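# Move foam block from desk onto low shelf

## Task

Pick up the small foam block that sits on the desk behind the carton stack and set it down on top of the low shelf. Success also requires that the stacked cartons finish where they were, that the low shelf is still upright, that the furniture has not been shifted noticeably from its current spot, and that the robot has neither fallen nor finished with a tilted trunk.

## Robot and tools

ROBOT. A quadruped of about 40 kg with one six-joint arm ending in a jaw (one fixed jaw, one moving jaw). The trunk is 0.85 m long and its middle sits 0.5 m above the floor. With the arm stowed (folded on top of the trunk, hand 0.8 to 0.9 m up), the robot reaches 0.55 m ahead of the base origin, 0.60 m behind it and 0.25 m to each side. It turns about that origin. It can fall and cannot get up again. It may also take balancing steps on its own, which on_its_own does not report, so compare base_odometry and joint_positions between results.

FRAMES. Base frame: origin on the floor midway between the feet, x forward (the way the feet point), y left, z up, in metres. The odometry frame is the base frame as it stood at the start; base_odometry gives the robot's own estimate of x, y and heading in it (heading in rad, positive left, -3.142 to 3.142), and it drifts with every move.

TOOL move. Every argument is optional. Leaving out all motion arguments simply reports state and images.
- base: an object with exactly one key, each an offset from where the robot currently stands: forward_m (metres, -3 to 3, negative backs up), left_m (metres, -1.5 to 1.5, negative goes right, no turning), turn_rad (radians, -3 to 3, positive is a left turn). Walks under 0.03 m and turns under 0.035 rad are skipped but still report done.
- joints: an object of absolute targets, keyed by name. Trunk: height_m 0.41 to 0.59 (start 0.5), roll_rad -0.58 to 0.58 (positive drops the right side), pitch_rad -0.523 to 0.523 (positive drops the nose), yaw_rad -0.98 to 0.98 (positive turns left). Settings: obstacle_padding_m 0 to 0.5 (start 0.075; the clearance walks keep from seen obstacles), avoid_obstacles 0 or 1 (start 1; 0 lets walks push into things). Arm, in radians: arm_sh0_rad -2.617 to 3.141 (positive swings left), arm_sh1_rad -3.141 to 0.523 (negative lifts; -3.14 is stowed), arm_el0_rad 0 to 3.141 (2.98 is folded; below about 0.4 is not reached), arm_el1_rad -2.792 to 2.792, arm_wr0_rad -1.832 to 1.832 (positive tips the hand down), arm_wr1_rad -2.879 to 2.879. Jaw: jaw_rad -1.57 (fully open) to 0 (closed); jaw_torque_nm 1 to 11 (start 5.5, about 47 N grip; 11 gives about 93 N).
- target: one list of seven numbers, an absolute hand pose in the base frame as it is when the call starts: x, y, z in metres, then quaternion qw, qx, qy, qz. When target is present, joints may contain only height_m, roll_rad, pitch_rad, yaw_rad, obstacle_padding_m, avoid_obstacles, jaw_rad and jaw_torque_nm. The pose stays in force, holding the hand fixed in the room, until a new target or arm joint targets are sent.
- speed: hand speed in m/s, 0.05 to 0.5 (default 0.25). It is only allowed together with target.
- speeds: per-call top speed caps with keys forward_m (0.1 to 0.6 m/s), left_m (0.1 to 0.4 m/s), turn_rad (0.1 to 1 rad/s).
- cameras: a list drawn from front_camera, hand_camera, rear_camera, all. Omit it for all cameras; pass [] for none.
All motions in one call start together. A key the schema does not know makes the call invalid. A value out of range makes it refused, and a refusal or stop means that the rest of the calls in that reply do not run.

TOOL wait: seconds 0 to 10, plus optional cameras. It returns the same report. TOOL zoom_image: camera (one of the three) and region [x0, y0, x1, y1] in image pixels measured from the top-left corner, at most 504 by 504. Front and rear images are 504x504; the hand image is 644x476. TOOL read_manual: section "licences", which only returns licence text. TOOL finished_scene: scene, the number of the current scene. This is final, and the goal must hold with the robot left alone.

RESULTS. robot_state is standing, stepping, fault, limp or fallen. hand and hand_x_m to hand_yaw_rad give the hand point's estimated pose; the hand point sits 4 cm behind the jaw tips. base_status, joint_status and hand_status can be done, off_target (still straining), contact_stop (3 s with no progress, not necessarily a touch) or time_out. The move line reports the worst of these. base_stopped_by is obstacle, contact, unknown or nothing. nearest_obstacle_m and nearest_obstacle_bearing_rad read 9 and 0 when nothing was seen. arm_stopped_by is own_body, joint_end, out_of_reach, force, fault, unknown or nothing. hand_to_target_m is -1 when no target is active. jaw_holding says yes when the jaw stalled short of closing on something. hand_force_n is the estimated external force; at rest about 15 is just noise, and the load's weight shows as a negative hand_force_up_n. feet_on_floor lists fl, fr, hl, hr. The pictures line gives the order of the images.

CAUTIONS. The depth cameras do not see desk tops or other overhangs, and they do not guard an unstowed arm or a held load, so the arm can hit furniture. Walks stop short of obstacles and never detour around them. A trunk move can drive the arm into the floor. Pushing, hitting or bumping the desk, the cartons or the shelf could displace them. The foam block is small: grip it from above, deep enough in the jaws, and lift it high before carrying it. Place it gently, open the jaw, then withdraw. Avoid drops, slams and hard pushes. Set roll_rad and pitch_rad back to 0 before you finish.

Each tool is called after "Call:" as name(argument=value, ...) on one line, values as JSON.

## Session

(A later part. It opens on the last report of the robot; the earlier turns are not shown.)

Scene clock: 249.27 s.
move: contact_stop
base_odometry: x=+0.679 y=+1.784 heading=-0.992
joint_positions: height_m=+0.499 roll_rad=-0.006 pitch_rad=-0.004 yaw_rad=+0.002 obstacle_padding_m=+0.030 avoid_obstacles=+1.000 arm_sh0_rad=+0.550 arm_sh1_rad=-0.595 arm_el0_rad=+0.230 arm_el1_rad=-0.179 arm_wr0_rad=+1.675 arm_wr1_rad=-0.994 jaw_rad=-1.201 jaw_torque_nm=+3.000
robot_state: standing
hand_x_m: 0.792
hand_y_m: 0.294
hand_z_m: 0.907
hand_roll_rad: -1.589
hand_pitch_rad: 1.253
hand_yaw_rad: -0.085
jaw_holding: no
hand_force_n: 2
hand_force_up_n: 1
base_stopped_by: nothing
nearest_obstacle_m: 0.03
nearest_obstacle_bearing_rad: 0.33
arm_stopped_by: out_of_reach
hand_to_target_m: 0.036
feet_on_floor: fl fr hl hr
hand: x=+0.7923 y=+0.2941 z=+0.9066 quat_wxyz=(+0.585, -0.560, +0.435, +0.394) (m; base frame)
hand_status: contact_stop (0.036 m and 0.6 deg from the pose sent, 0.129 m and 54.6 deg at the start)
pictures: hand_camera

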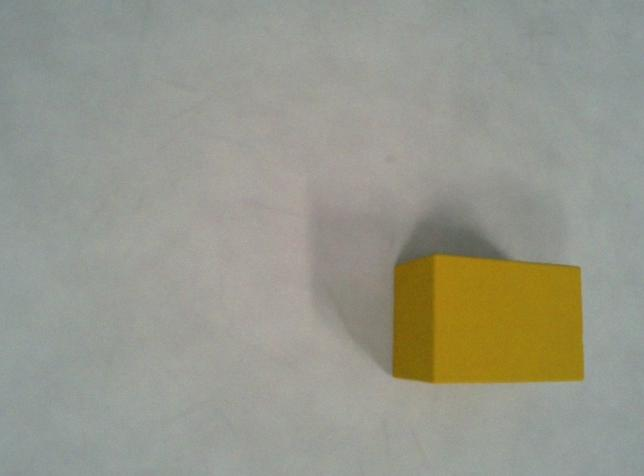

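Call:
move(target=[0.77, 0.297, 0.80, 0.7018, -0.6960, 0.1249, 0.0864], joints={"jaw_rad": -0.8}, speed=0.15, cameras=["hand_camera"])

Call:
move(target=[0.848, 0.294, 0.768, 0.7018, -0.6960, 0.1249, 0.0864], speed=0.07, cameras=["hand_camera"])

Call:
move(joints={"jaw_rad": -0.1, "jaw_torque_nm": 3}, cameras=["hand_camera"])

Scene clock: 262.83 s.
move: contact_stop
base_odometry: x=+0.678 y=+1.784 heading=-0.992
joint_positions: height_m=+0.499 roll_rad=-0.006 pitch_rad=-0.004 yaw_rad=+0.006 obstacle_padding_m=+0.030 avoid_obstacles=+1.000 arm_sh0_rad=+0.723 arm_sh1_rad=-0.228 arm_el0_rad=+0.000 arm_el1_rad=-0.817 arm_wr0_rad=+1.613 arm_wr1_rad=-1.048 jaw_rad=-0.804 jaw_torque_nm=+3.000
joint_status: all done
robot_state: standing
hand_x_m: 0.833
hand_y_m: 0.335
hand_z_m: 0.797
hand_roll_rad: -2.352
hand_pitch_rad: 0.734
hand_yaw_rad: -0.693
jaw_holding: no
hand_force_n: 13
hand_force_up_n: 11
base_stopped_by: nothing
nearest_obstacle_m: 0.03
nearest_obstacle_bearing_rad: 0.33
arm_stopped_by: joint_end
hand_to_target_m: 0.073
feet_on_floor: fl fr hl hr
hand: x=+0.8330 y=+0.3346 z=+0.7973 quat_wxyz=(+0.450, -0.764, +0.422, +0.190) (m; base frame)
hand_status: contact_stop (0.073 m and 47.2 deg from the pose sent, 0.109 m and 54.6 deg at the start)
pictures: hand_camera

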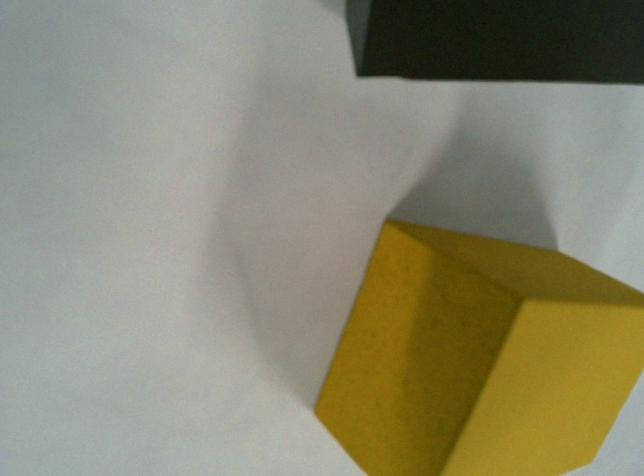

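not run: a stop came earlier in this reply.

not run: a stop came earlier in this reply.

Call:
move(joints={"arm_sh0_rad": 0.70, "arm_sh1_rad": -1.0, "arm_el0_rad": 0.5, "arm_el1_rad": -0.9, "arm_wr0_rad": 1.4, "arm_wr1_rad": -0.8}, cameras=["hand_camera"])

Call:
move(joints={"arm_sh0_rad": 0.753, "arm_sh1_rad": -1.3, "arm_el0_rad": 1.683, "arm_el1_rad": -1.5, "arm_wr0_rad": 0.767, "arm_wr1_rad": 0.3}, cameras=["hand_camera"])

Scene clock: 270.47 s.
move: done
base_odometry: x=+0.679 y=+1.784 heading=-0.992
joint_positions: height_m=+0.499 roll_rad=-0.006 pitch_rad=-0.003 yaw_rad=+0.003 obstacle_padding_m=+0.030 avoid_obstacles=+1.000 arm_sh0_rad=+0.703 arm_sh1_rad=-0.989 arm_el0_rad=+0.481 arm_el1_rad=-0.899 arm_wr0_rad=+1.405 arm_wr1_rad=-0.808 jaw_rad=-0.800 jaw_torque_nm=+3.000
joint_status: all done
robot_state: standing
hand_x_m: 0.755
hand_y_m: 0.238
hand_z_m: 1.144
hand_roll_rad: -1.689
hand_pitch_rad: 0.468
hand_yaw_rad: -0.349
jaw_holding: no
hand_force_n: 2
hand_force_up_n: 0
base_stopped_by: nothing
nearest_obstacle_m: 0.03
nearest_obstacle_bearing_rad: 0.33
arm_stopped_by: nothing
hand_to_target_m: -1.000
feet_on_floor: fl fr hl hr
hand: x=+0.7546 y=+0.2383 z=+1.1443 quat_wxyz=(+0.666, -0.689, +0.278, +0.059) (m; base frame)
pictures: hand_camera

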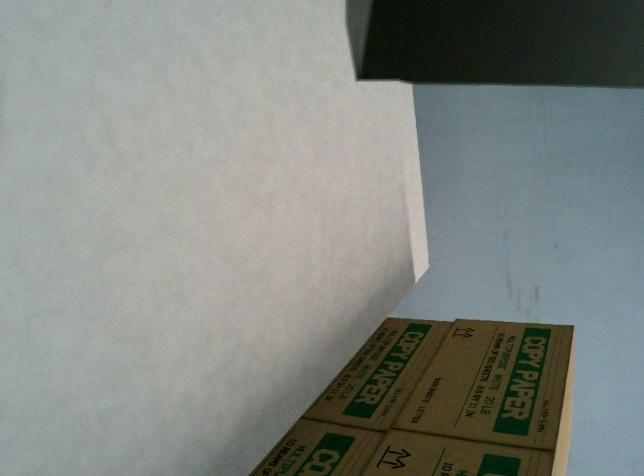

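Scene clock: 272.67 s.
move: done
base_odometry: x=+0.679 y=+1.784 heading=-0.992
joint_positions: height_m=+0.499 roll_rad=-0.007 pitch_rad=-0.003 yaw_rad=+0.003 obstacle_padding_m=+0.030 avoid_obstacles=+1.000 arm_sh0_rad=+0.751 arm_sh1_rad=-1.290 arm_el0_rad=+1.669 arm_el1_rad=-1.495 arm_wr0_rad=+0.772 arm_wr1_rad=+0.293 jaw_rad=-0.800 jaw_torque_nm=+3.000
joint_status: all done
robot_state: standing
hand_x_m: 0.761
hand_y_m: 0.298
hand_z_m: 0.873
hand_roll_rad: -1.506
hand_pitch_rad: 0.313
hand_yaw_rad: -0.073
jaw_holding: no
hand_force_n: 5
hand_force_up_n: 0
base_stopped_by: nothing
nearest_obstacle_m: 0.03
nearest_obstacle_bearing_rad: 0.33
arm_stopped_by: nothing
hand_to_target_m: -1.000
feet_on_floor: fl fr hl hr
hand: x=+0.7608 y=+0.2977 z=+0.8731 quat_wxyz=(+0.724, -0.671, +0.138, +0.080) (m; base frame)
pictures: hand_camera

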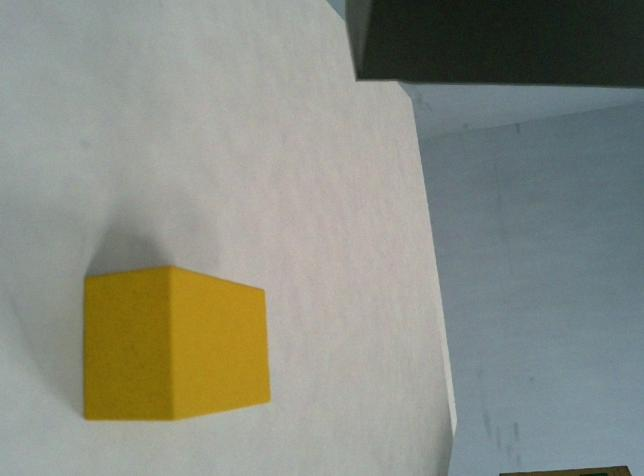

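Call:
move(target=[0.79, 0.296, 0.785, 0.7018, -0.6960, 0.1249, 0.0864], speed=0.15, cameras=["hand_camera"])

Call:
move(target=[0.854, 0.292, 0.766, 0.7018, -0.6960, 0.1249, 0.0864], speed=0.07, cameras=["hand_camera"])

Call:
move(joints={"jaw_rad": -0.1, "jaw_torque_nm": 3}, cameras=["hand_camera"])

Scene clock: 283.20 s.
move: done
base_odometry: x=+0.680 y=+1.784 heading=-0.992
joint_positions: height_m=+0.499 roll_rad=-0.007 pitch_rad=-0.003 yaw_rad=+0.002 obstacle_padding_m=+0.030 avoid_obstacles=+1.000 arm_sh0_rad=+0.709 arm_sh1_rad=-1.150 arm_el0_rad=+1.715 arm_el1_rad=-1.739 arm_wr0_rad=+0.736 arm_wr1_rad=+0.511 jaw_rad=-0.800 jaw_torque_nm=+3.000
robot_state: standing
hand_x_m: 0.790
hand_y_m: 0.297
hand_z_m: 0.786
hand_roll_rad: -1.576
hand_pitch_rad: 0.300
hand_yaw_rad: -0.061
jaw_holding: no
hand_force_n: 2
hand_force_up_n: 0
base_stopped_by: nothing
nearest_obstacle_m: 0.03
nearest_obstacle_bearing_rad: 0.33
arm_stopped_by: nothing
hand_to_target_m: 0.002
feet_on_floor: fl fr hl hr
hand: x=+0.7899 y=+0.2970 z=+0.7863 quat_wxyz=(+0.700, -0.697, +0.127, +0.085) (m; base frame)
hand_status: done (0.002 m and 0.4 deg from the pose sent, 0.093 m and 4.2 deg at the start)
pictures: hand_camera

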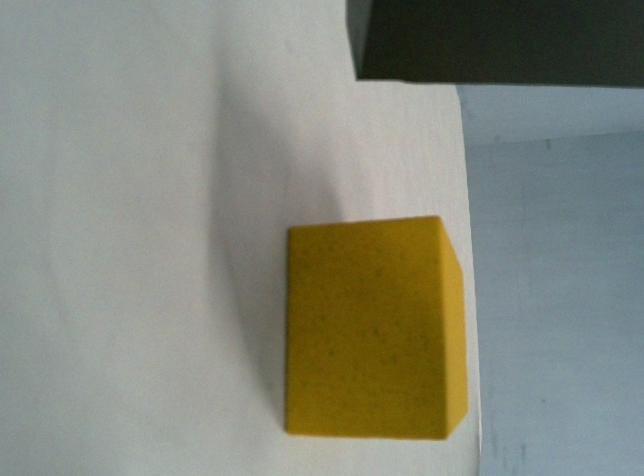

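Scene clock: 284.63 s.
move: done
base_odometry: x=+0.680 y=+1.784 heading=-0.992
joint_positions: height_m=+0.499 roll_rad=-0.007 pitch_rad=-0.003 yaw_rad=+0.002 obstacle_padding_m=+0.030 avoid_obstacles=+1.000 arm_sh0_rad=+0.627 arm_sh1_rad=-1.006 arm_el0_rad=+1.560 arm_el1_rad=-1.786 arm_wr0_rad=+0.662 arm_wr1_rad=+0.522 jaw_rad=-0.800 jaw_torque_nm=+3.000
robot_state: standing
hand_x_m: 0.846
hand_y_m: 0.290
hand_z_m: 0.766
hand_roll_rad: -1.570
hand_pitch_rad: 0.303
hand_yaw_rad: -0.058
jaw_holding: no
hand_force_n: 1
hand_force_up_n: -1
base_stopped_by: nothing
nearest_obstacle_m: 0.03
nearest_obstacle_bearing_rad: 0.33
arm_stopped_by: nothing
hand_to_target_m: 0.008
feet_on_floor: fl fr hl hr
hand: x=+0.8463 y=+0.2899 z=+0.7663 quat_wxyz=(+0.702, -0.695, +0.127, +0.086) (m; base frame)
hand_status: done (0.008 m and 0.2 deg from the pose sent, 0.067 m and 0.4 deg at the start)
pictures: hand_camera

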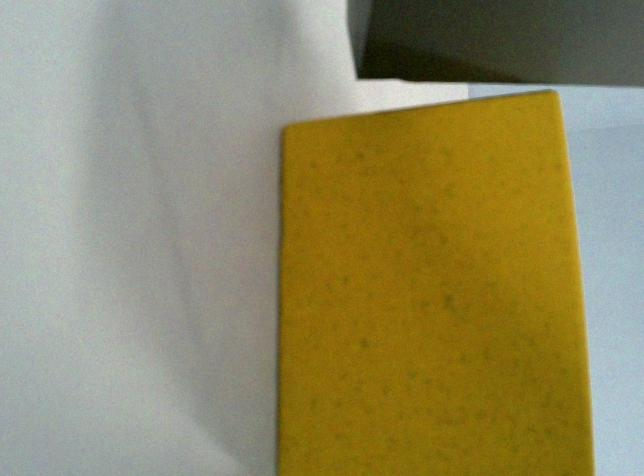

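Scene clock: 288.30 s.
move: contact_stop
base_odometry: x=+0.679 y=+1.784 heading=-0.992
joint_positions: height_m=+0.499 roll_rad=-0.007 pitch_rad=-0.003 yaw_rad=+0.003 obstacle_padding_m=+0.030 avoid_obstacles=+1.000 arm_sh0_rad=+0.621 arm_sh1_rad=-0.992 arm_el0_rad=+1.541 arm_el1_rad=-1.787 arm_wr0_rad=+0.658 arm_wr1_rad=+0.519 jaw_rad=-0.497 jaw_torque_nm=+3.000
joint_status: jaw_rad contact_stop (moved +0.303 of +0.700); the others done
robot_state: standing
hand_x_m: 0.851
hand_y_m: 0.290
hand_z_m: 0.767
hand_roll_rad: -1.568
hand_pitch_rad: 0.300
hand_yaw_rad: -0.059
jaw_holding: yes
hand_force_n: 0
hand_force_up_n: 0
base_stopped_by: nothing
nearest_obstacle_m: 0.03
nearest_obstacle_bearing_rad: 0.33
arm_stopped_by: nothing
hand_to_target_m: 0.004
feet_on_floor: fl fr hl hr
hand: x=+0.8507 y=+0.2904 z=+0.7671 quat_wxyz=(+0.703, -0.695, +0.126, +0.085) (m; base frame)
pictures: hand_camera

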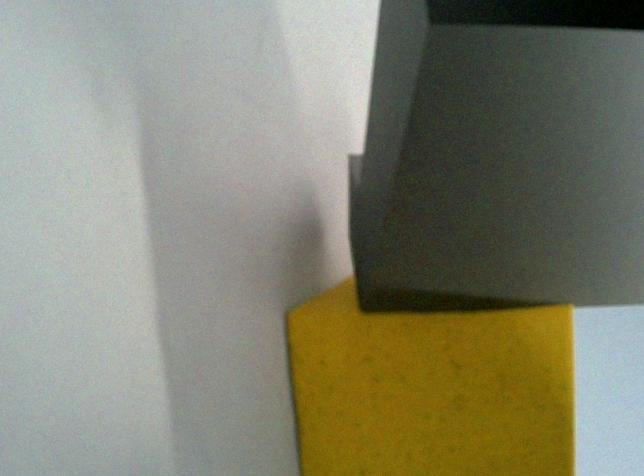

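Call:
move(joints={"jaw_torque_nm": 6}, cameras=["hand_camera"])

Call:
move(target=[0.850, 0.293, 0.79, 0.7018, -0.6960, 0.1249, 0.0864], speed=0.05, cameras=["hand_camera"])

Scene clock: 292.50 s.
move: done
base_odometry: x=+0.679 y=+1.784 heading=-0.992
joint_positions: height_m=+0.499 roll_rad=-0.007 pitch_rad=-0.004 yaw_rad=+0.003 obstacle_padding_m=+0.030 avoid_obstacles=+1.000 arm_sh0_rad=+0.620 arm_sh1_rad=-0.988 arm_el0_rad=+1.536 arm_el1_rad=-1.787 arm_wr0_rad=+0.658 arm_wr1_rad=+0.519 jaw_rad=-0.480 jaw_torque_nm=+6.000
joint_status: all done
robot_state: standing
hand_x_m: 0.851
hand_y_m: 0.291
hand_z_m: 0.767
hand_roll_rad: -1.568
hand_pitch_rad: 0.299
hand_yaw_rad: -0.059
jaw_holding: yes
hand_force_n: 2
hand_force_up_n: 0
base_stopped_by: nothing
nearest_obstacle_m: 0.03
nearest_obstacle_bearing_rad: 0.33
arm_stopped_by: nothing
hand_to_target_m: 0.004
feet_on_floor: fl fr hl hr
hand: x=+0.8513 y=+0.2908 z=+0.7669 quat_wxyz=(+0.703, -0.695, +0.126, +0.085) (m; base frame)
pictures: hand_camera

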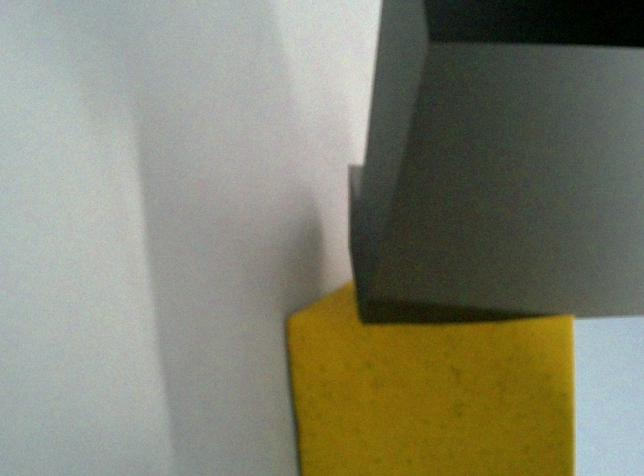

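Scene clock: 293.37 s.
move: done
base_odometry: x=+0.679 y=+1.784 heading=-0.992
joint_positions: height_m=+0.499 roll_rad=-0.007 pitch_rad=-0.004 yaw_rad=+0.003 obstacle_padding_m=+0.030 avoid_obstacles=+1.000 arm_sh0_rad=+0.623 arm_sh1_rad=-1.012 arm_el0_rad=+1.517 arm_el1_rad=-1.735 arm_wr0_rad=+0.655 arm_wr1_rad=+0.451 jaw_rad=-0.477 jaw_torque_nm=+6.000
robot_state: standing
hand_x_m: 0.850
hand_y_m: 0.291
hand_z_m: 0.789
hand_roll_rad: -1.570
hand_pitch_rad: 0.294
hand_yaw_rad: -0.060
jaw_holding: yes
hand_force_n: 3
hand_force_up_n: -2
base_stopped_by: nothing
nearest_obstacle_m: 0.03
nearest_obstacle_bearing_rad: 0.33
arm_stopped_by: nothing
hand_to_target_m: 0.002
feet_on_floor: fl fr hl hr
hand: x=+0.8498 y=+0.2913 z=+0.7890 quat_wxyz=(+0.703, -0.696, +0.124, +0.083) (m; base frame)
hand_status: done (0.002 m and 0.4 deg from the pose sent, 0.023 m and 0.3 deg at the start)
pictures: hand_camera

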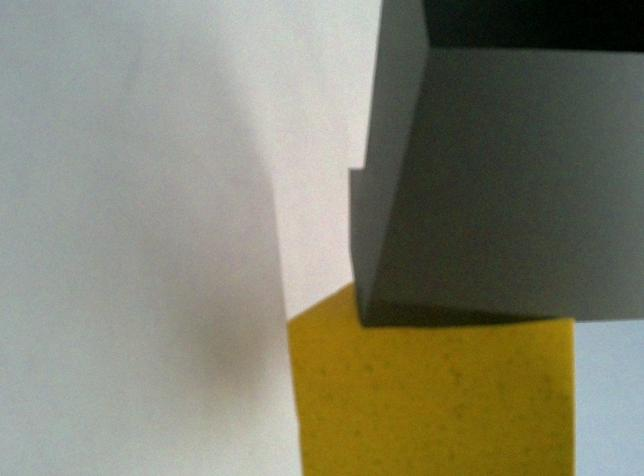

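Call:
wait(seconds=2, cameras=["hand_camera"])

Scene clock: 298.77 s.
base_odometry: x=+0.679 y=+1.784 heading=-0.992
joint_positions: height_m=+0.499 roll_rad=-0.007 pitch_rad=-0.003 yaw_rad=+0.002 obstacle_padding_m=+0.030 avoid_obstacles=+1.000 arm_sh0_rad=+0.626 arm_sh1_rad=-1.014 arm_el0_rad=+1.516 arm_el1_rad=-1.727 arm_wr0_rad=+0.655 arm_wr1_rad=+0.443 jaw_rad=-0.477 jaw_torque_nm=+6.000
robot_state: standing
hand_x_m: 0.849
hand_y_m: 0.292
hand_z_m: 0.790
hand_roll_rad: -1.570
hand_pitch_rad: 0.297
hand_yaw_rad: -0.059
jaw_holding: yes
hand_force_n: 2
hand_force_up_n: -1
base_stopped_by: nothing
nearest_obstacle_m: 0.03
nearest_obstacle_bearing_rad: 0.33
arm_stopped_by: nothing
hand_to_target_m: 0.001
feet_on_floor: fl fr hl hr
hand: x=+0.8494 y=+0.2923 z=+0.7899 quat_wxyz=(+0.702, -0.696, +0.125, +0.084) (m; base frame)
hand_status: done (0.001 m and 0.3 deg from the pose sent, 0.023 m and 0.3 deg at the start)
wait: 2.00 s; at rest from the start
pictures: hand_camera

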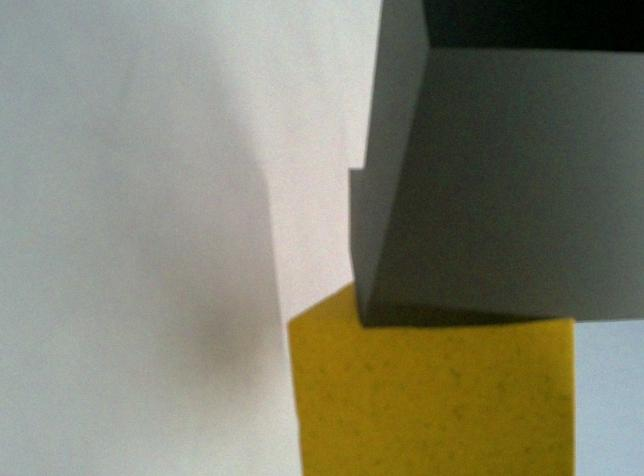

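Call:
move(target=[0.80, 0.29, 0.86, 0.7018, -0.6960, 0.1249, 0.0864], speed=0.1, cameras=["hand_camera"])

Call:
move(joints={"arm_sh0_rad": 0.4, "arm_sh1_rad": -1.8, "arm_el0_rad": 2.0, "arm_el1_rad": -0.8, "arm_wr0_rad": 0.3, "arm_wr1_rad": -0.7}, cameras=["hand_camera"])

Call:
move(joints={"arm_sh0_rad": 0.0, "arm_sh1_rad": -2.6, "arm_el0_rad": 2.55, "arm_el1_rad": 0.0, "arm_wr0_rad": 0.1, "arm_wr1_rad": -1.57}, cameras=["hand_camera", "rear_camera"])

Scene clock: 310.20 s.
move: done
base_odometry: x=+0.680 y=+1.784 heading=-0.992
joint_positions: height_m=+0.499 roll_rad=-0.007 pitch_rad=-0.004 yaw_rad=+0.003 obstacle_padding_m=+0.030 avoid_obstacles=+1.000 arm_sh0_rad=+0.673 arm_sh1_rad=-1.184 arm_el0_rad=+1.576 arm_el1_rad=-1.572 arm_wr0_rad=+0.687 arm_wr1_rad=+0.273 jaw_rad=-0.477 jaw_torque_nm=+6.000
robot_state: standing
hand_x_m: 0.807
hand_y_m: 0.292
hand_z_m: 0.860
hand_roll_rad: -1.563
hand_pitch_rad: 0.293
hand_yaw_rad: -0.054
jaw_holding: yes
hand_force_n: 7
hand_force_up_n: -1
base_stopped_by: nothing
nearest_obstacle_m: 0.03
nearest_obstacle_bearing_rad: 0.33
arm_stopped_by: nothing
hand_to_target_m: 0.007
feet_on_floor: fl fr hl hr
hand: x=+0.8065 y=+0.2918 z=+0.8603 quat_wxyz=(+0.705, -0.694, +0.122, +0.084) (m; base frame)
hand_status: done (0.007 m and 0.6 deg from the pose sent, 0.086 m and 0.3 deg at the start)
pictures: hand_camera

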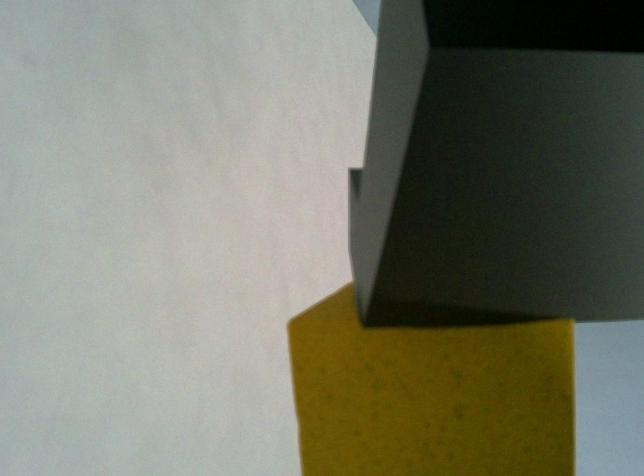

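Scene clock: 311.77 s.
move: done
base_odometry: x=+0.681 y=+1.784 heading=-0.992
joint_positions: height_m=+0.499 roll_rad=-0.007 pitch_rad=-0.003 yaw_rad=+0.003 obstacle_padding_m=+0.030 avoid_obstacles=+1.000 arm_sh0_rad=+0.409 arm_sh1_rad=-1.790 arm_el0_rad=+1.988 arm_el1_rad=-0.806 arm_wr0_rad=+0.305 arm_wr1_rad=-0.692 jaw_rad=-0.477 jaw_torque_nm=+6.000
joint_status: all done
robot_state: standing
hand_x_m: 0.710
hand_y_m: 0.157
hand_z_m: 0.936
hand_roll_rad: -1.578
hand_pitch_rad: 0.400
hand_yaw_rad: 0.168
jaw_holding: yes
hand_force_n: 6
hand_force_up_n: 0
base_stopped_by: nothing
nearest_obstacle_m: 0.03
nearest_obstacle_bearing_rad: 0.33
arm_stopped_by: nothing
hand_to_target_m: -1.000
feet_on_floor: fl fr hl hr
hand: x=+0.7101 y=+0.1565 z=+0.9365 quat_wxyz=(+0.676, -0.705, +0.081, +0.198) (m; base frame)
pictures: hand_camera

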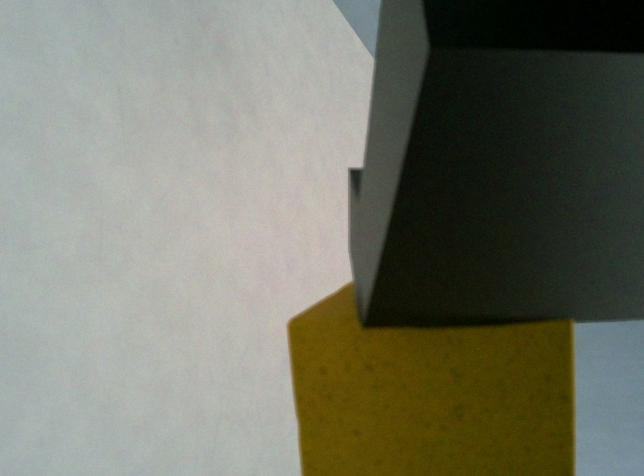

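Scene clock: 313.43 s.
move: done
base_odometry: x=+0.683 y=+1.783 heading=-0.992
joint_positions: height_m=+0.499 roll_rad=-0.007 pitch_rad=-0.002 yaw_rad=+0.003 obstacle_padding_m=+0.030 avoid_obstacles=+1.000 arm_sh0_rad=+0.014 arm_sh1_rad=-2.587 arm_el0_rad=+2.540 arm_el1_rad=-0.006 arm_wr0_rad=+0.105 arm_wr1_rad=-1.562 jaw_rad=-0.477 jaw_torque_nm=+6.000
joint_status: all done
robot_state: standing
hand_x_m: 0.557
hand_y_m: 0.007
hand_z_m: 0.949
hand_roll_rad: -1.576
hand_pitch_rad: 0.057
hand_yaw_rad: 0.014
jaw_holding: yes
hand_force_n: 5
hand_force_up_n: 1
base_stopped_by: nothing
nearest_obstacle_m: 0.03
nearest_obstacle_bearing_rad: 0.33
arm_stopped_by: nothing
hand_to_target_m: -1.000
feet_on_floor: fl fr hl hr
hand: x=+0.5572 y=+0.0066 z=+0.9485 quat_wxyz=(+0.705, -0.709, +0.015, +0.025) (m; base frame)
pictures: hand_camera, rear_camera

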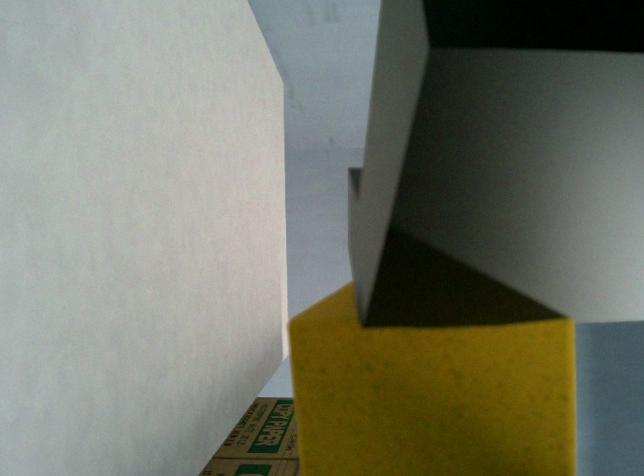

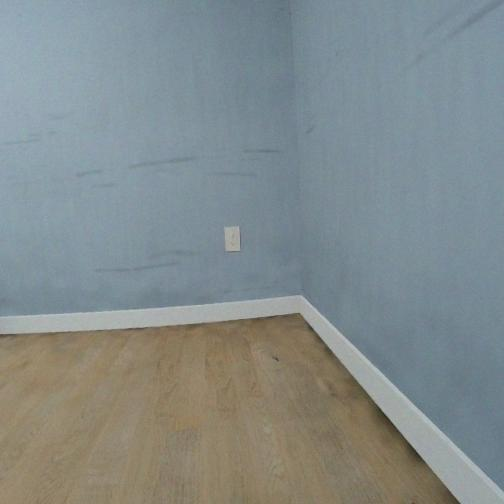

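Call:
move(base={"forward_m": -0.18}, speeds={"forward_m": 0.25}, cameras=["front_camera"])

Call:
move(base={"left_m": -1.4}, speeds={"left_m": 0.3}, cameras=["front_camera", "hand_camera", "rear_camera"])

Scene clock: 318.83 s.
move: done
base_odometry: x=+0.586 y=+1.934 heading=-0.993
base_status: done
joint_positions: height_m=+0.499 roll_rad=-0.007 pitch_rad=-0.006 yaw_rad=+0.006 obstacle_padding_m=+0.030 avoid_obstacles=+1.000 arm_sh0_rad=+0.005 arm_sh1_rad=-2.600 arm_el0_rad=+2.552 arm_el1_rad=-0.004 arm_wr0_rad=+0.101 arm_wr1_rad=-1.563 jaw_rad=-0.477 jaw_torque_nm=+6.000
robot_state: standing
hand_x_m: 0.557
hand_y_m: 0.004
hand_z_m: 0.949
hand_roll_rad: -1.577
hand_pitch_rad: 0.048
hand_yaw_rad: 0.009
jaw_holding: yes
hand_force_n: 1
hand_force_up_n: 0
base_stopped_by: nothing
nearest_obstacle_m: 0.07
nearest_obstacle_bearing_rad: 2.54
arm_stopped_by: nothing
hand_to_target_m: -1.000
feet_on_floor: fl fr hl hr
hand: x=+0.5565 y=+0.0037 z=+0.9488 quat_wxyz=(+0.705, -0.709, +0.014, +0.020) (m; base frame)
pictures: front_camera

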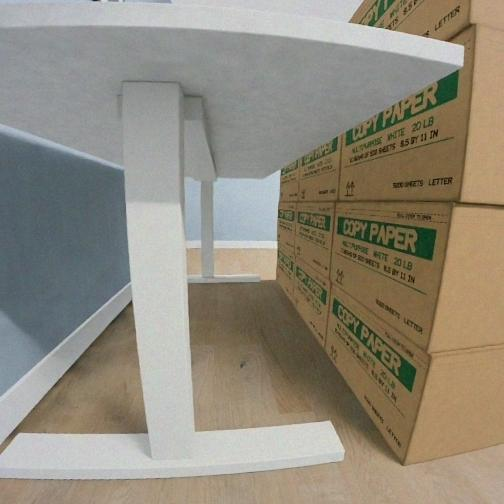

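Scene clock: 324.97 s.
move: done
base_odometry: x=-0.586 y=+1.170 heading=-0.994
base_status: done
joint_positions: height_m=+0.499 roll_rad=-0.011 pitch_rad=-0.007 yaw_rad=+0.006 obstacle_padding_m=+0.030 avoid_obstacles=+1.000 arm_sh0_rad=+0.002 arm_sh1_rad=-2.598 arm_el0_rad=+2.551 arm_el1_rad=-0.004 arm_wr0_rad=+0.101 arm_wr1_rad=-1.564 jaw_rad=-0.477 jaw_torque_nm=+6.000
robot_state: standing
hand_x_m: 0.554
hand_y_m: 0.008
hand_z_m: 0.949
hand_roll_rad: -1.580
hand_pitch_rad: 0.047
hand_yaw_rad: 0.006
jaw_holding: yes
hand_force_n: 2
hand_force_up_n: 0
base_stopped_by: nothing
nearest_obstacle_m: 0.10
nearest_obstacle_bearing_rad: -2.85
arm_stopped_by: nothing
hand_to_target_m: -1.000
feet_on_floor: fl fr hl hr
hand: x=+0.5545 y=+0.0081 z=+0.9493 quat_wxyz=(+0.704, -0.710, +0.014, +0.019) (m; base frame)
pictures: front_camera, hand_camera, rear_camera

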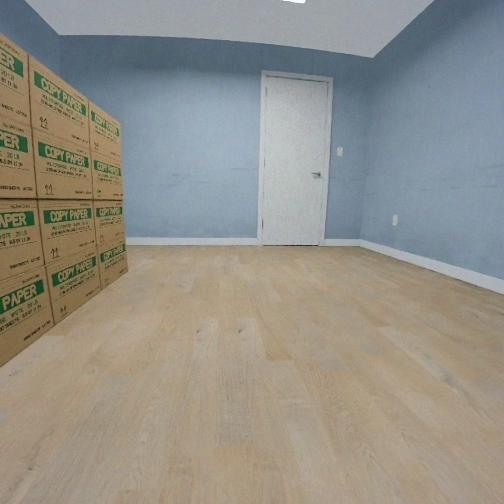

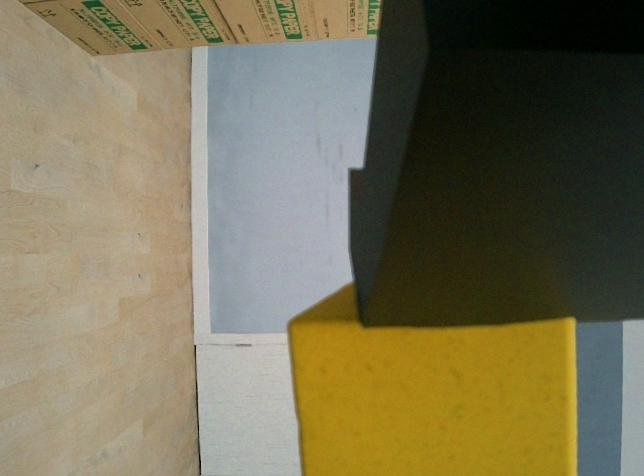

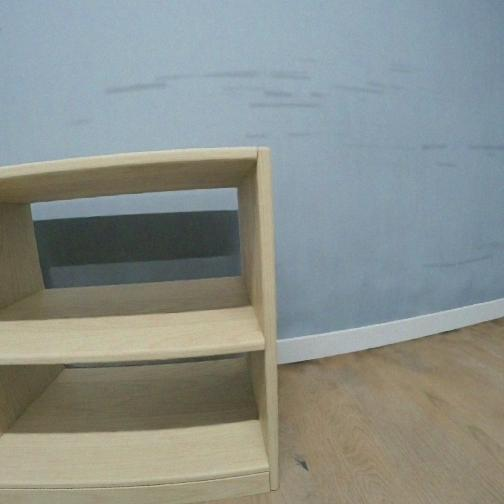

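Call:
move(base={"left_m": -0.45}, speeds={"left_m": 0.3}, cameras=[])

Call:
move(base={"forward_m": 0.35}, speeds={"forward_m": 0.3}, cameras=["rear_camera"])

Call:
move(base={"turn_rad": -2.9}, speeds={"turn_rad": 0.5}, cameras=["front_camera", "hand_camera"])

Scene clock: 331.43 s.
move: done
base_odometry: x=-0.961 y=+0.924 heading=-0.996
base_status: done
joint_positions: height_m=+0.499 roll_rad=-0.008 pitch_rad=-0.004 yaw_rad=+0.004 obstacle_padding_m=+0.030 avoid_obstacles=+1.000 arm_sh0_rad=+0.002 arm_sh1_rad=-2.598 arm_el0_rad=+2.548 arm_el1_rad=-0.003 arm_wr0_rad=+0.100 arm_wr1_rad=-1.564 jaw_rad=-0.477 jaw_torque_nm=+6.000
robot_state: standing
hand_x_m: 0.554
hand_y_m: 0.005
hand_z_m: 0.949
hand_roll_rad: -1.577
hand_pitch_rad: 0.047
hand_yaw_rad: 0.004
jaw_holding: yes
hand_force_n: 2
hand_force_up_n: 1
base_stopped_by: nothing
nearest_obstacle_m: 0.06
nearest_obstacle_bearing_rad: -2.91
arm_stopped_by: nothing
hand_to_target_m: -1.000
feet_on_floor: fl fr hl hr
hand: x=+0.5541 y=+0.0054 z=+0.9491 quat_wxyz=(+0.705, -0.709, +0.015, +0.018) (m; base frame)
pictures: none

Scene clock: 334.03 s.
move: done
base_odometry: x=-0.775 y=+0.630 heading=-0.996
base_status: done
joint_positions: height_m=+0.499 roll_rad=-0.006 pitch_rad=-0.009 yaw_rad=+0.003 obstacle_padding_m=+0.030 avoid_obstacles=+1.000 arm_sh0_rad=+0.001 arm_sh1_rad=-2.595 arm_el0_rad=+2.550 arm_el1_rad=-0.003 arm_wr0_rad=+0.100 arm_wr1_rad=-1.564 jaw_rad=-0.477 jaw_torque_nm=+6.000
robot_state: standing
hand_x_m: 0.554
hand_y_m: 0.002
hand_z_m: 0.950
hand_roll_rad: -1.575
hand_pitch_rad: 0.047
hand_yaw_rad: 0.002
jaw_holding: yes
hand_force_n: 3
hand_force_up_n: 0
base_stopped_by: nothing
nearest_obstacle_m: 0.38
nearest_obstacle_bearing_rad: -3.03
arm_stopped_by: nothing
hand_to_target_m: -1.000
feet_on_floor: fl fr hl hr
hand: x=+0.5541 y=+0.0023 z=+0.9500 quat_wxyz=(+0.706, -0.708, +0.016, +0.017) (m; base frame)
pictures: rear_camera

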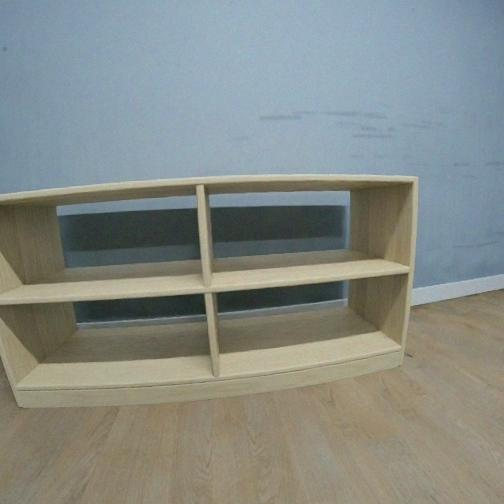

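Scene clock: 341.33 s.
move: done
base_odometry: x=-0.776 y=+0.631 heading=+2.380
base_status: done
joint_positions: height_m=+0.498 roll_rad=-0.001 pitch_rad=+0.006 yaw_rad=+0.014 obstacle_padding_m=+0.030 avoid_obstacles=+1.000 arm_sh0_rad=-0.001 arm_sh1_rad=-2.599 arm_el0_rad=+2.548 arm_el1_rad=-0.003 arm_wr0_rad=+0.100 arm_wr1_rad=-1.564 jaw_rad=-0.477 jaw_torque_nm=+6.000
robot_state: standing
hand_x_m: 0.555
hand_y_m: 0.007
hand_z_m: 0.943
hand_roll_rad: -1.570
hand_pitch_rad: 0.056
hand_yaw_rad: 0.011
jaw_holding: yes
hand_force_n: 2
hand_force_up_n: 0
base_stopped_by: nothing
nearest_obstacle_m: 0.47
nearest_obstacle_bearing_rad: -0.26
arm_stopped_by: nothing
hand_to_target_m: -1.000
feet_on_floor: fl fr hl hr
hand: x=+0.5547 y=+0.0073 z=+0.9431 quat_wxyz=(+0.707, -0.707, +0.016, +0.024) (m; base frame)
pictures: front_camera, hand_camera

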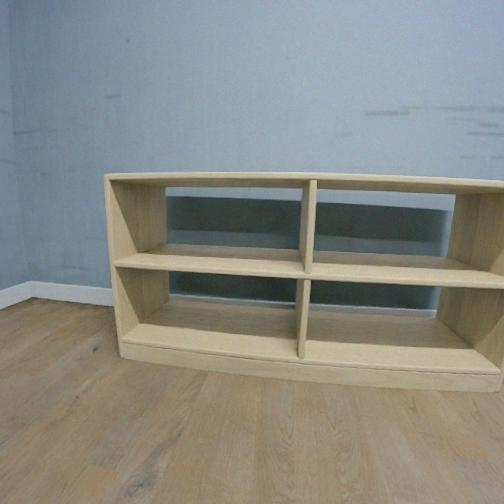

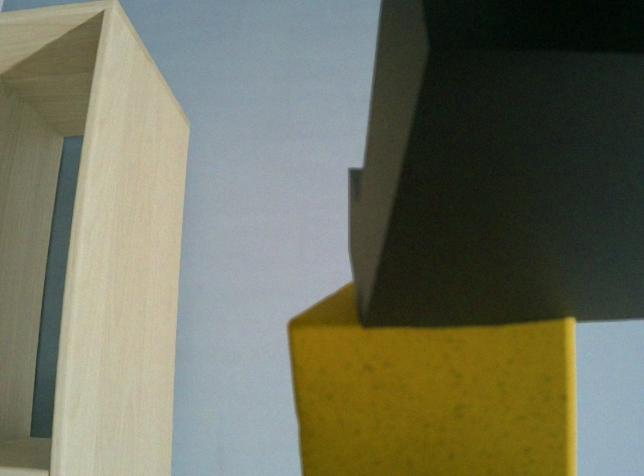

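Call:
move(base={"turn_rad": -0.24}, speeds={"turn_rad": 0.4}, cameras=[])

Call:
move(base={"forward_m": 0.3}, speeds={"forward_m": 0.25}, cameras=["front_camera", "hand_camera"])

Scene clock: 347.10 s.
move: done
base_odometry: x=-0.777 y=+0.632 heading=+2.136
base_status: done
joint_positions: height_m=+0.498 roll_rad=-0.004 pitch_rad=+0.009 yaw_rad=+0.013 obstacle_padding_m=+0.030 avoid_obstacles=+1.000 arm_sh0_rad=-0.001 arm_sh1_rad=-2.599 arm_el0_rad=+2.550 arm_el1_rad=-0.003 arm_wr0_rad=+0.100 arm_wr1_rad=-1.564 jaw_rad=-0.477 jaw_torque_nm=+6.000
robot_state: standing
hand_x_m: 0.557
hand_y_m: 0.006
hand_z_m: 0.940
hand_roll_rad: -1.573
hand_pitch_rad: 0.061
hand_yaw_rad: 0.010
jaw_holding: yes
hand_force_n: 3
hand_force_up_n: 0
base_stopped_by: nothing
nearest_obstacle_m: 0.46
nearest_obstacle_bearing_rad: 0.27
arm_stopped_by: nothing
hand_to_target_m: -1.000
feet_on_floor: fl fr hl hr
hand: x=+0.5567 y=+0.0064 z=+0.9405 quat_wxyz=(+0.706, -0.708, +0.018, +0.025) (m; base frame)
pictures: none

Scene clock: 349.60 s.
move: done
base_odometry: x=-0.940 y=+0.884 heading=+2.133
base_status: done
joint_positions: height_m=+0.498 roll_rad=+0.006 pitch_rad=+0.007 yaw_rad=+0.005 obstacle_padding_m=+0.030 avoid_obstacles=+1.000 arm_sh0_rad=+0.000 arm_sh1_rad=-2.596 arm_el0_rad=+2.551 arm_el1_rad=-0.003 arm_wr0_rad=+0.100 arm_wr1_rad=-1.564 jaw_rad=-0.477 jaw_torque_nm=+6.000
robot_state: standing
hand_x_m: 0.555
hand_y_m: -0.001
hand_z_m: 0.940
hand_roll_rad: -1.563
hand_pitch_rad: 0.063
hand_yaw_rad: 0.003
jaw_holding: yes
hand_force_n: 4
hand_force_up_n: 0
base_stopped_by: nothing
nearest_obstacle_m: 0.18
nearest_obstacle_bearing_rad: 0.29
arm_stopped_by: nothing
hand_to_target_m: -1.000
feet_on_floor: fl fr hl hr
hand: x=+0.5545 y=-0.0007 z=+0.9400 quat_wxyz=(+0.709, -0.704, +0.021, +0.023) (m; base frame)
pictures: front_camera, hand_camera

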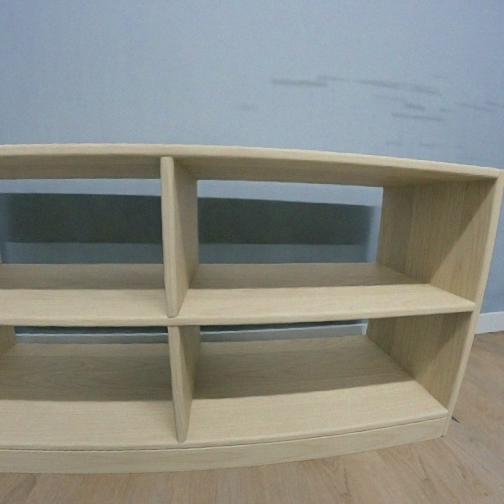

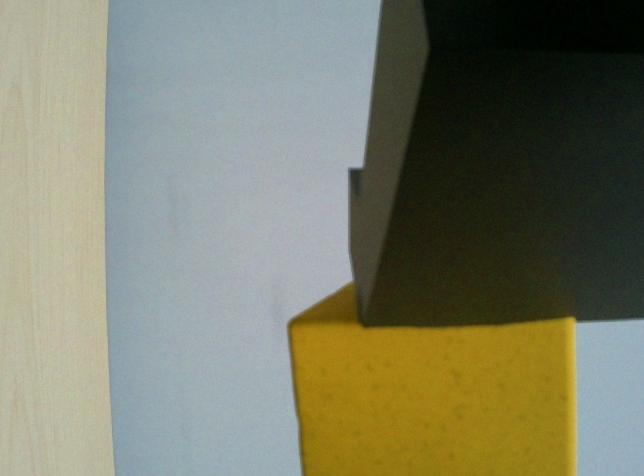

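Call:
move(target=[0.83, 0.06, 0.80, 0.6992, -0.6992, 0.1056, 0.1056], speed=0.15, cameras=["front_camera", "hand_camera"])

Call:
move(target=[0.835, 0.06, 0.69, 0.6992, -0.6992, 0.1056, 0.1056], speed=0.1, cameras=["front_camera", "hand_camera"])

Scene clock: 359.07 s.
move: done
base_odometry: x=-0.938 y=+0.882 heading=+2.133
joint_positions: height_m=+0.498 roll_rad=+0.000 pitch_rad=+0.006 yaw_rad=+0.002 obstacle_padding_m=+0.030 avoid_obstacles=+1.000 arm_sh0_rad=+0.139 arm_sh1_rad=-1.411 arm_el0_rad=+1.990 arm_el1_rad=+0.430 arm_wr0_rad=-0.309 arm_wr1_rad=-1.936 jaw_rad=-0.477 jaw_torque_nm=+6.000
robot_state: standing
hand_x_m: 0.825
hand_y_m: 0.057
hand_z_m: 0.801
hand_roll_rad: -1.564
hand_pitch_rad: 0.300
hand_yaw_rad: 0.008
jaw_holding: yes
hand_force_n: 1
hand_force_up_n: 0
base_stopped_by: nothing
nearest_obstacle_m: 0.18
nearest_obstacle_bearing_rad: 0.29
arm_stopped_by: nothing
hand_to_target_m: 0.008
feet_on_floor: fl fr hl hr
hand: x=+0.8252 y=+0.0573 z=+0.8011 quat_wxyz=(+0.701, -0.697, +0.104, +0.108) (m; base frame)
hand_status: done (0.008 m and 0.5 deg from the pose sent, 0.315 m and 13.6 deg at the start)
pictures: front_camera, hand_camera

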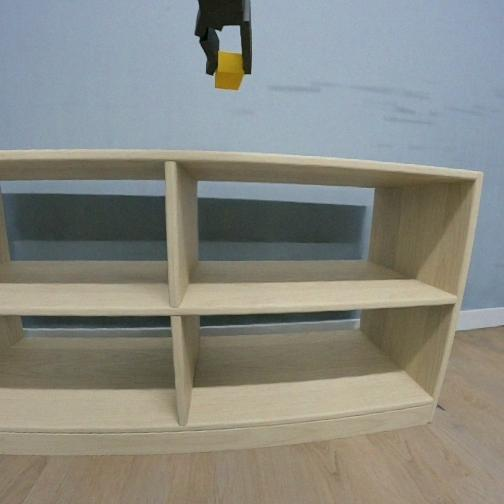

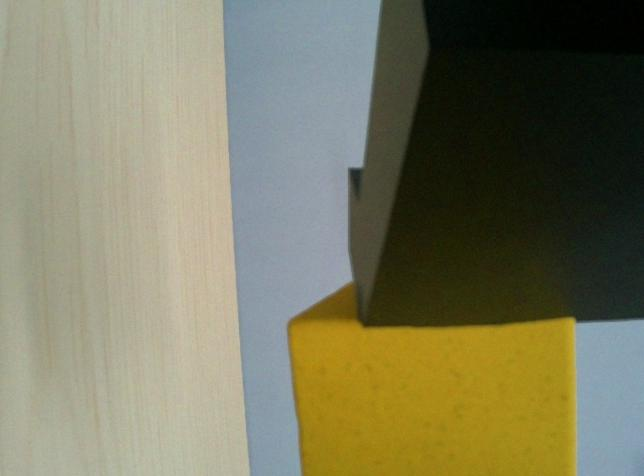

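Scene clock: 360.70 s.
move: done
base_odometry: x=-0.938 y=+0.882 heading=+2.133
joint_positions: height_m=+0.498 roll_rad=+0.000 pitch_rad=+0.006 yaw_rad=+0.002 obstacle_padding_m=+0.030 avoid_obstacles=+1.000 arm_sh0_rad=+0.148 arm_sh1_rad=-1.204 arm_el0_rad=+2.038 arm_el1_rad=+0.279 arm_wr0_rad=-0.550 arm_wr1_rad=-1.768 jaw_rad=-0.477 jaw_torque_nm=+6.000
robot_state: standing
hand_x_m: 0.835
hand_y_m: 0.061
hand_z_m: 0.691
hand_roll_rad: -1.575
hand_pitch_rad: 0.305
hand_yaw_rad: -0.002
jaw_holding: yes
hand_force_n: 2
hand_force_up_n: 0
base_stopped_by: nothing
nearest_obstacle_m: 0.18
nearest_obstacle_bearing_rad: 0.29
arm_stopped_by: nothing
hand_to_target_m: 0.002
feet_on_floor: fl fr hl hr
hand: x=+0.8346 y=+0.0610 z=+0.6915 quat_wxyz=(+0.698, -0.700, +0.108, +0.107) (m; base frame)
hand_status: done (0.002 m and 0.3 deg from the pose sent, 0.112 m and 0.5 deg at the start)
pictures: front_camera, hand_camera

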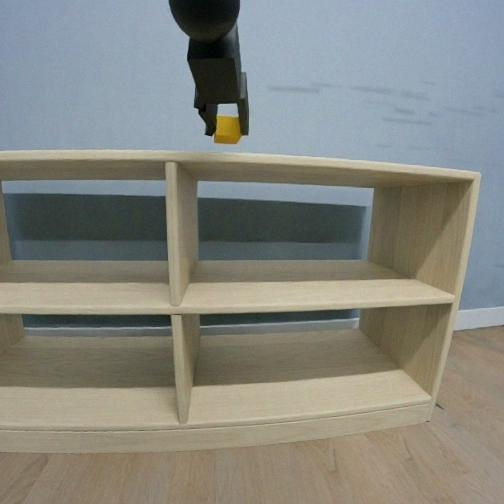

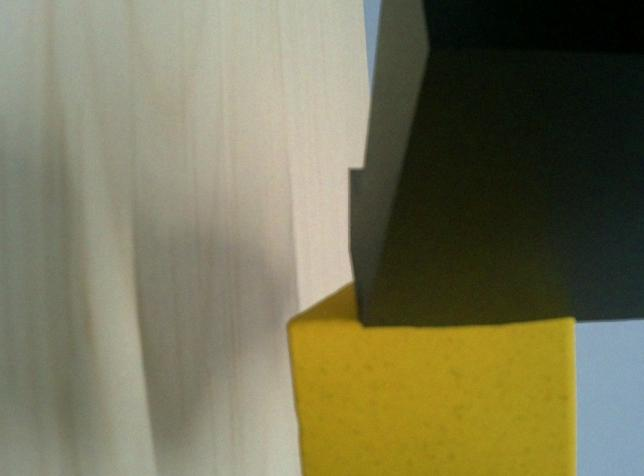

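Call:
move(target=[0.835, 0.06, 0.656, 0.6992, -0.6992, 0.1056, 0.1056], speed=0.05, cameras=["front_camera", "hand_camera"])

Call:
move(target=[0.835, 0.06, 0.645, 0.6992, -0.6992, 0.1056, 0.1056], speed=0.05, cameras=["hand_camera"])

Scene clock: 365.73 s.
move: done
base_odometry: x=-0.938 y=+0.882 heading=+2.133
joint_positions: height_m=+0.498 roll_rad=-0.001 pitch_rad=+0.006 yaw_rad=+0.002 obstacle_padding_m=+0.030 avoid_obstacles=+1.000 arm_sh0_rad=+0.148 arm_sh1_rad=-1.133 arm_el0_rad=+2.045 arm_el1_rad=+0.246 arm_wr0_rad=-0.625 arm_wr1_rad=-1.729 jaw_rad=-0.477 jaw_torque_nm=+6.000
robot_state: standing
hand_x_m: 0.835
hand_y_m: 0.061
hand_z_m: 0.657
hand_roll_rad: -1.574
hand_pitch_rad: 0.304
hand_yaw_rad: -0.001
jaw_holding: yes
hand_force_n: 3
hand_force_up_n: -1
base_stopped_by: nothing
nearest_obstacle_m: 0.18
nearest_obstacle_bearing_rad: 0.29
arm_stopped_by: nothing
hand_to_target_m: 0.002
feet_on_floor: fl fr hl hr
hand: x=+0.8349 y=+0.0606 z=+0.6575 quat_wxyz=(+0.698, -0.700, +0.107, +0.107) (m; base frame)
hand_status: done (0.002 m and 0.3 deg from the pose sent, 0.036 m and 0.3 deg at the start)
pictures: front_camera, hand_camera

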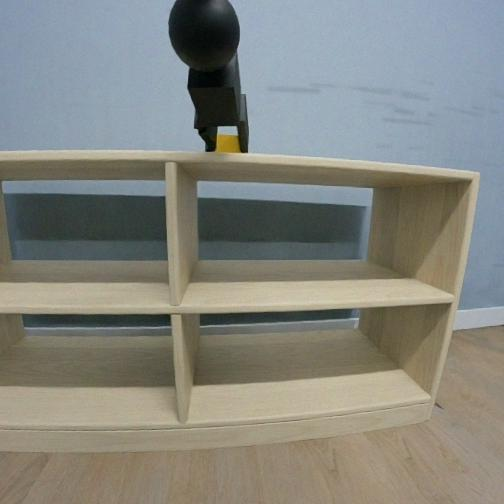

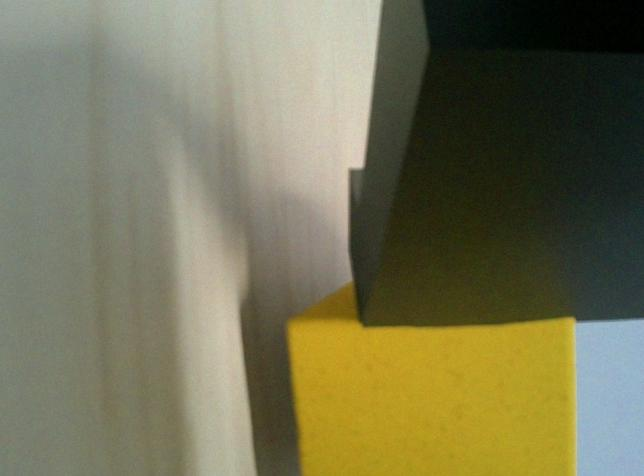

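Scene clock: 366.20 s.
move: done
base_odometry: x=-0.938 y=+0.881 heading=+2.133
joint_positions: height_m=+0.498 roll_rad=-0.001 pitch_rad=+0.006 yaw_rad=+0.002 obstacle_padding_m=+0.030 avoid_obstacles=+1.000 arm_sh0_rad=+0.148 arm_sh1_rad=-1.112 arm_el0_rad=+2.046 arm_el1_rad=+0.238 arm_wr0_rad=-0.648 arm_wr1_rad=-1.719 jaw_rad=-0.477 jaw_torque_nm=+6.000
robot_state: standing
hand_x_m: 0.835
hand_y_m: 0.061
hand_z_m: 0.648
hand_roll_rad: -1.574
hand_pitch_rad: 0.303
hand_yaw_rad: -0.001
jaw_holding: yes
hand_force_n: 2
hand_force_up_n: -1
base_stopped_by: nothing
nearest_obstacle_m: 0.18
nearest_obstacle_bearing_rad: 0.29
arm_stopped_by: nothing
hand_to_target_m: 0.003
feet_on_floor: fl fr hl hr
hand: x=+0.8346 y=+0.0608 z=+0.6479 quat_wxyz=(+0.698, -0.700, +0.107, +0.107) (m; base frame)
hand_status: done (0.003 m and 0.3 deg from the pose sent, 0.012 m and 0.3 deg at the start)
pictures: hand_camera

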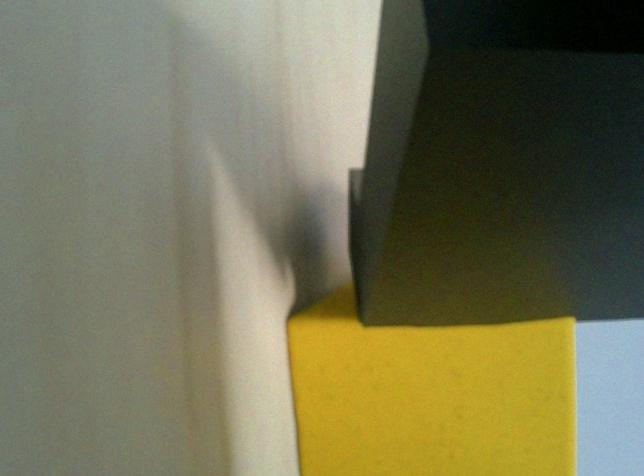

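Very near contact (shadow meeting block). A few mm more.

Call:
move(target=[0.835, 0.06, 0.637, 0.6992, -0.6992, 0.1056, 0.1056], speed=0.05, cameras=["hand_camera"])

Scene clock: 368.77 s.
move: done
base_odometry: x=-0.938 y=+0.882 heading=+2.133
joint_positions: height_m=+0.498 roll_rad=+0.000 pitch_rad=+0.006 yaw_rad=+0.003 obstacle_padding_m=+0.030 avoid_obstacles=+1.000 arm_sh0_rad=+0.147 arm_sh1_rad=-1.103 arm_el0_rad=+2.049 arm_el1_rad=+0.231 arm_wr0_rad=-0.678 arm_wr1_rad=-1.712 jaw_rad=-0.477 jaw_torque_nm=+6.000
robot_state: standing
hand_x_m: 0.834
hand_y_m: 0.061
hand_z_m: 0.647
hand_roll_rad: -1.574
hand_pitch_rad: 0.284
hand_yaw_rad: -0.001
jaw_holding: yes
hand_force_n: 5
hand_force_up_n: 5
base_stopped_by: nothing
nearest_obstacle_m: 0.18
nearest_obstacle_bearing_rad: 0.29
arm_stopped_by: nothing
hand_to_target_m: 0.010
feet_on_floor: fl fr hl hr
hand: x=+0.8340 y=+0.0608 z=+0.6469 quat_wxyz=(+0.699, -0.701, +0.100, +0.100) (m; base frame)
hand_status: done (0.010 m and 0.9 deg from the pose sent, 0.011 m and 0.3 deg at the start)
pictures: hand_camera

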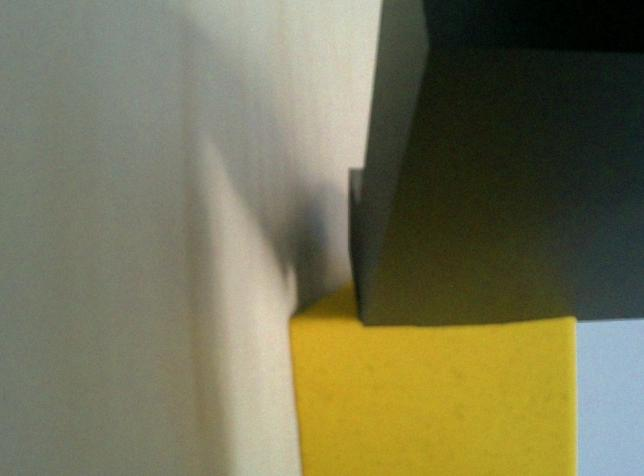

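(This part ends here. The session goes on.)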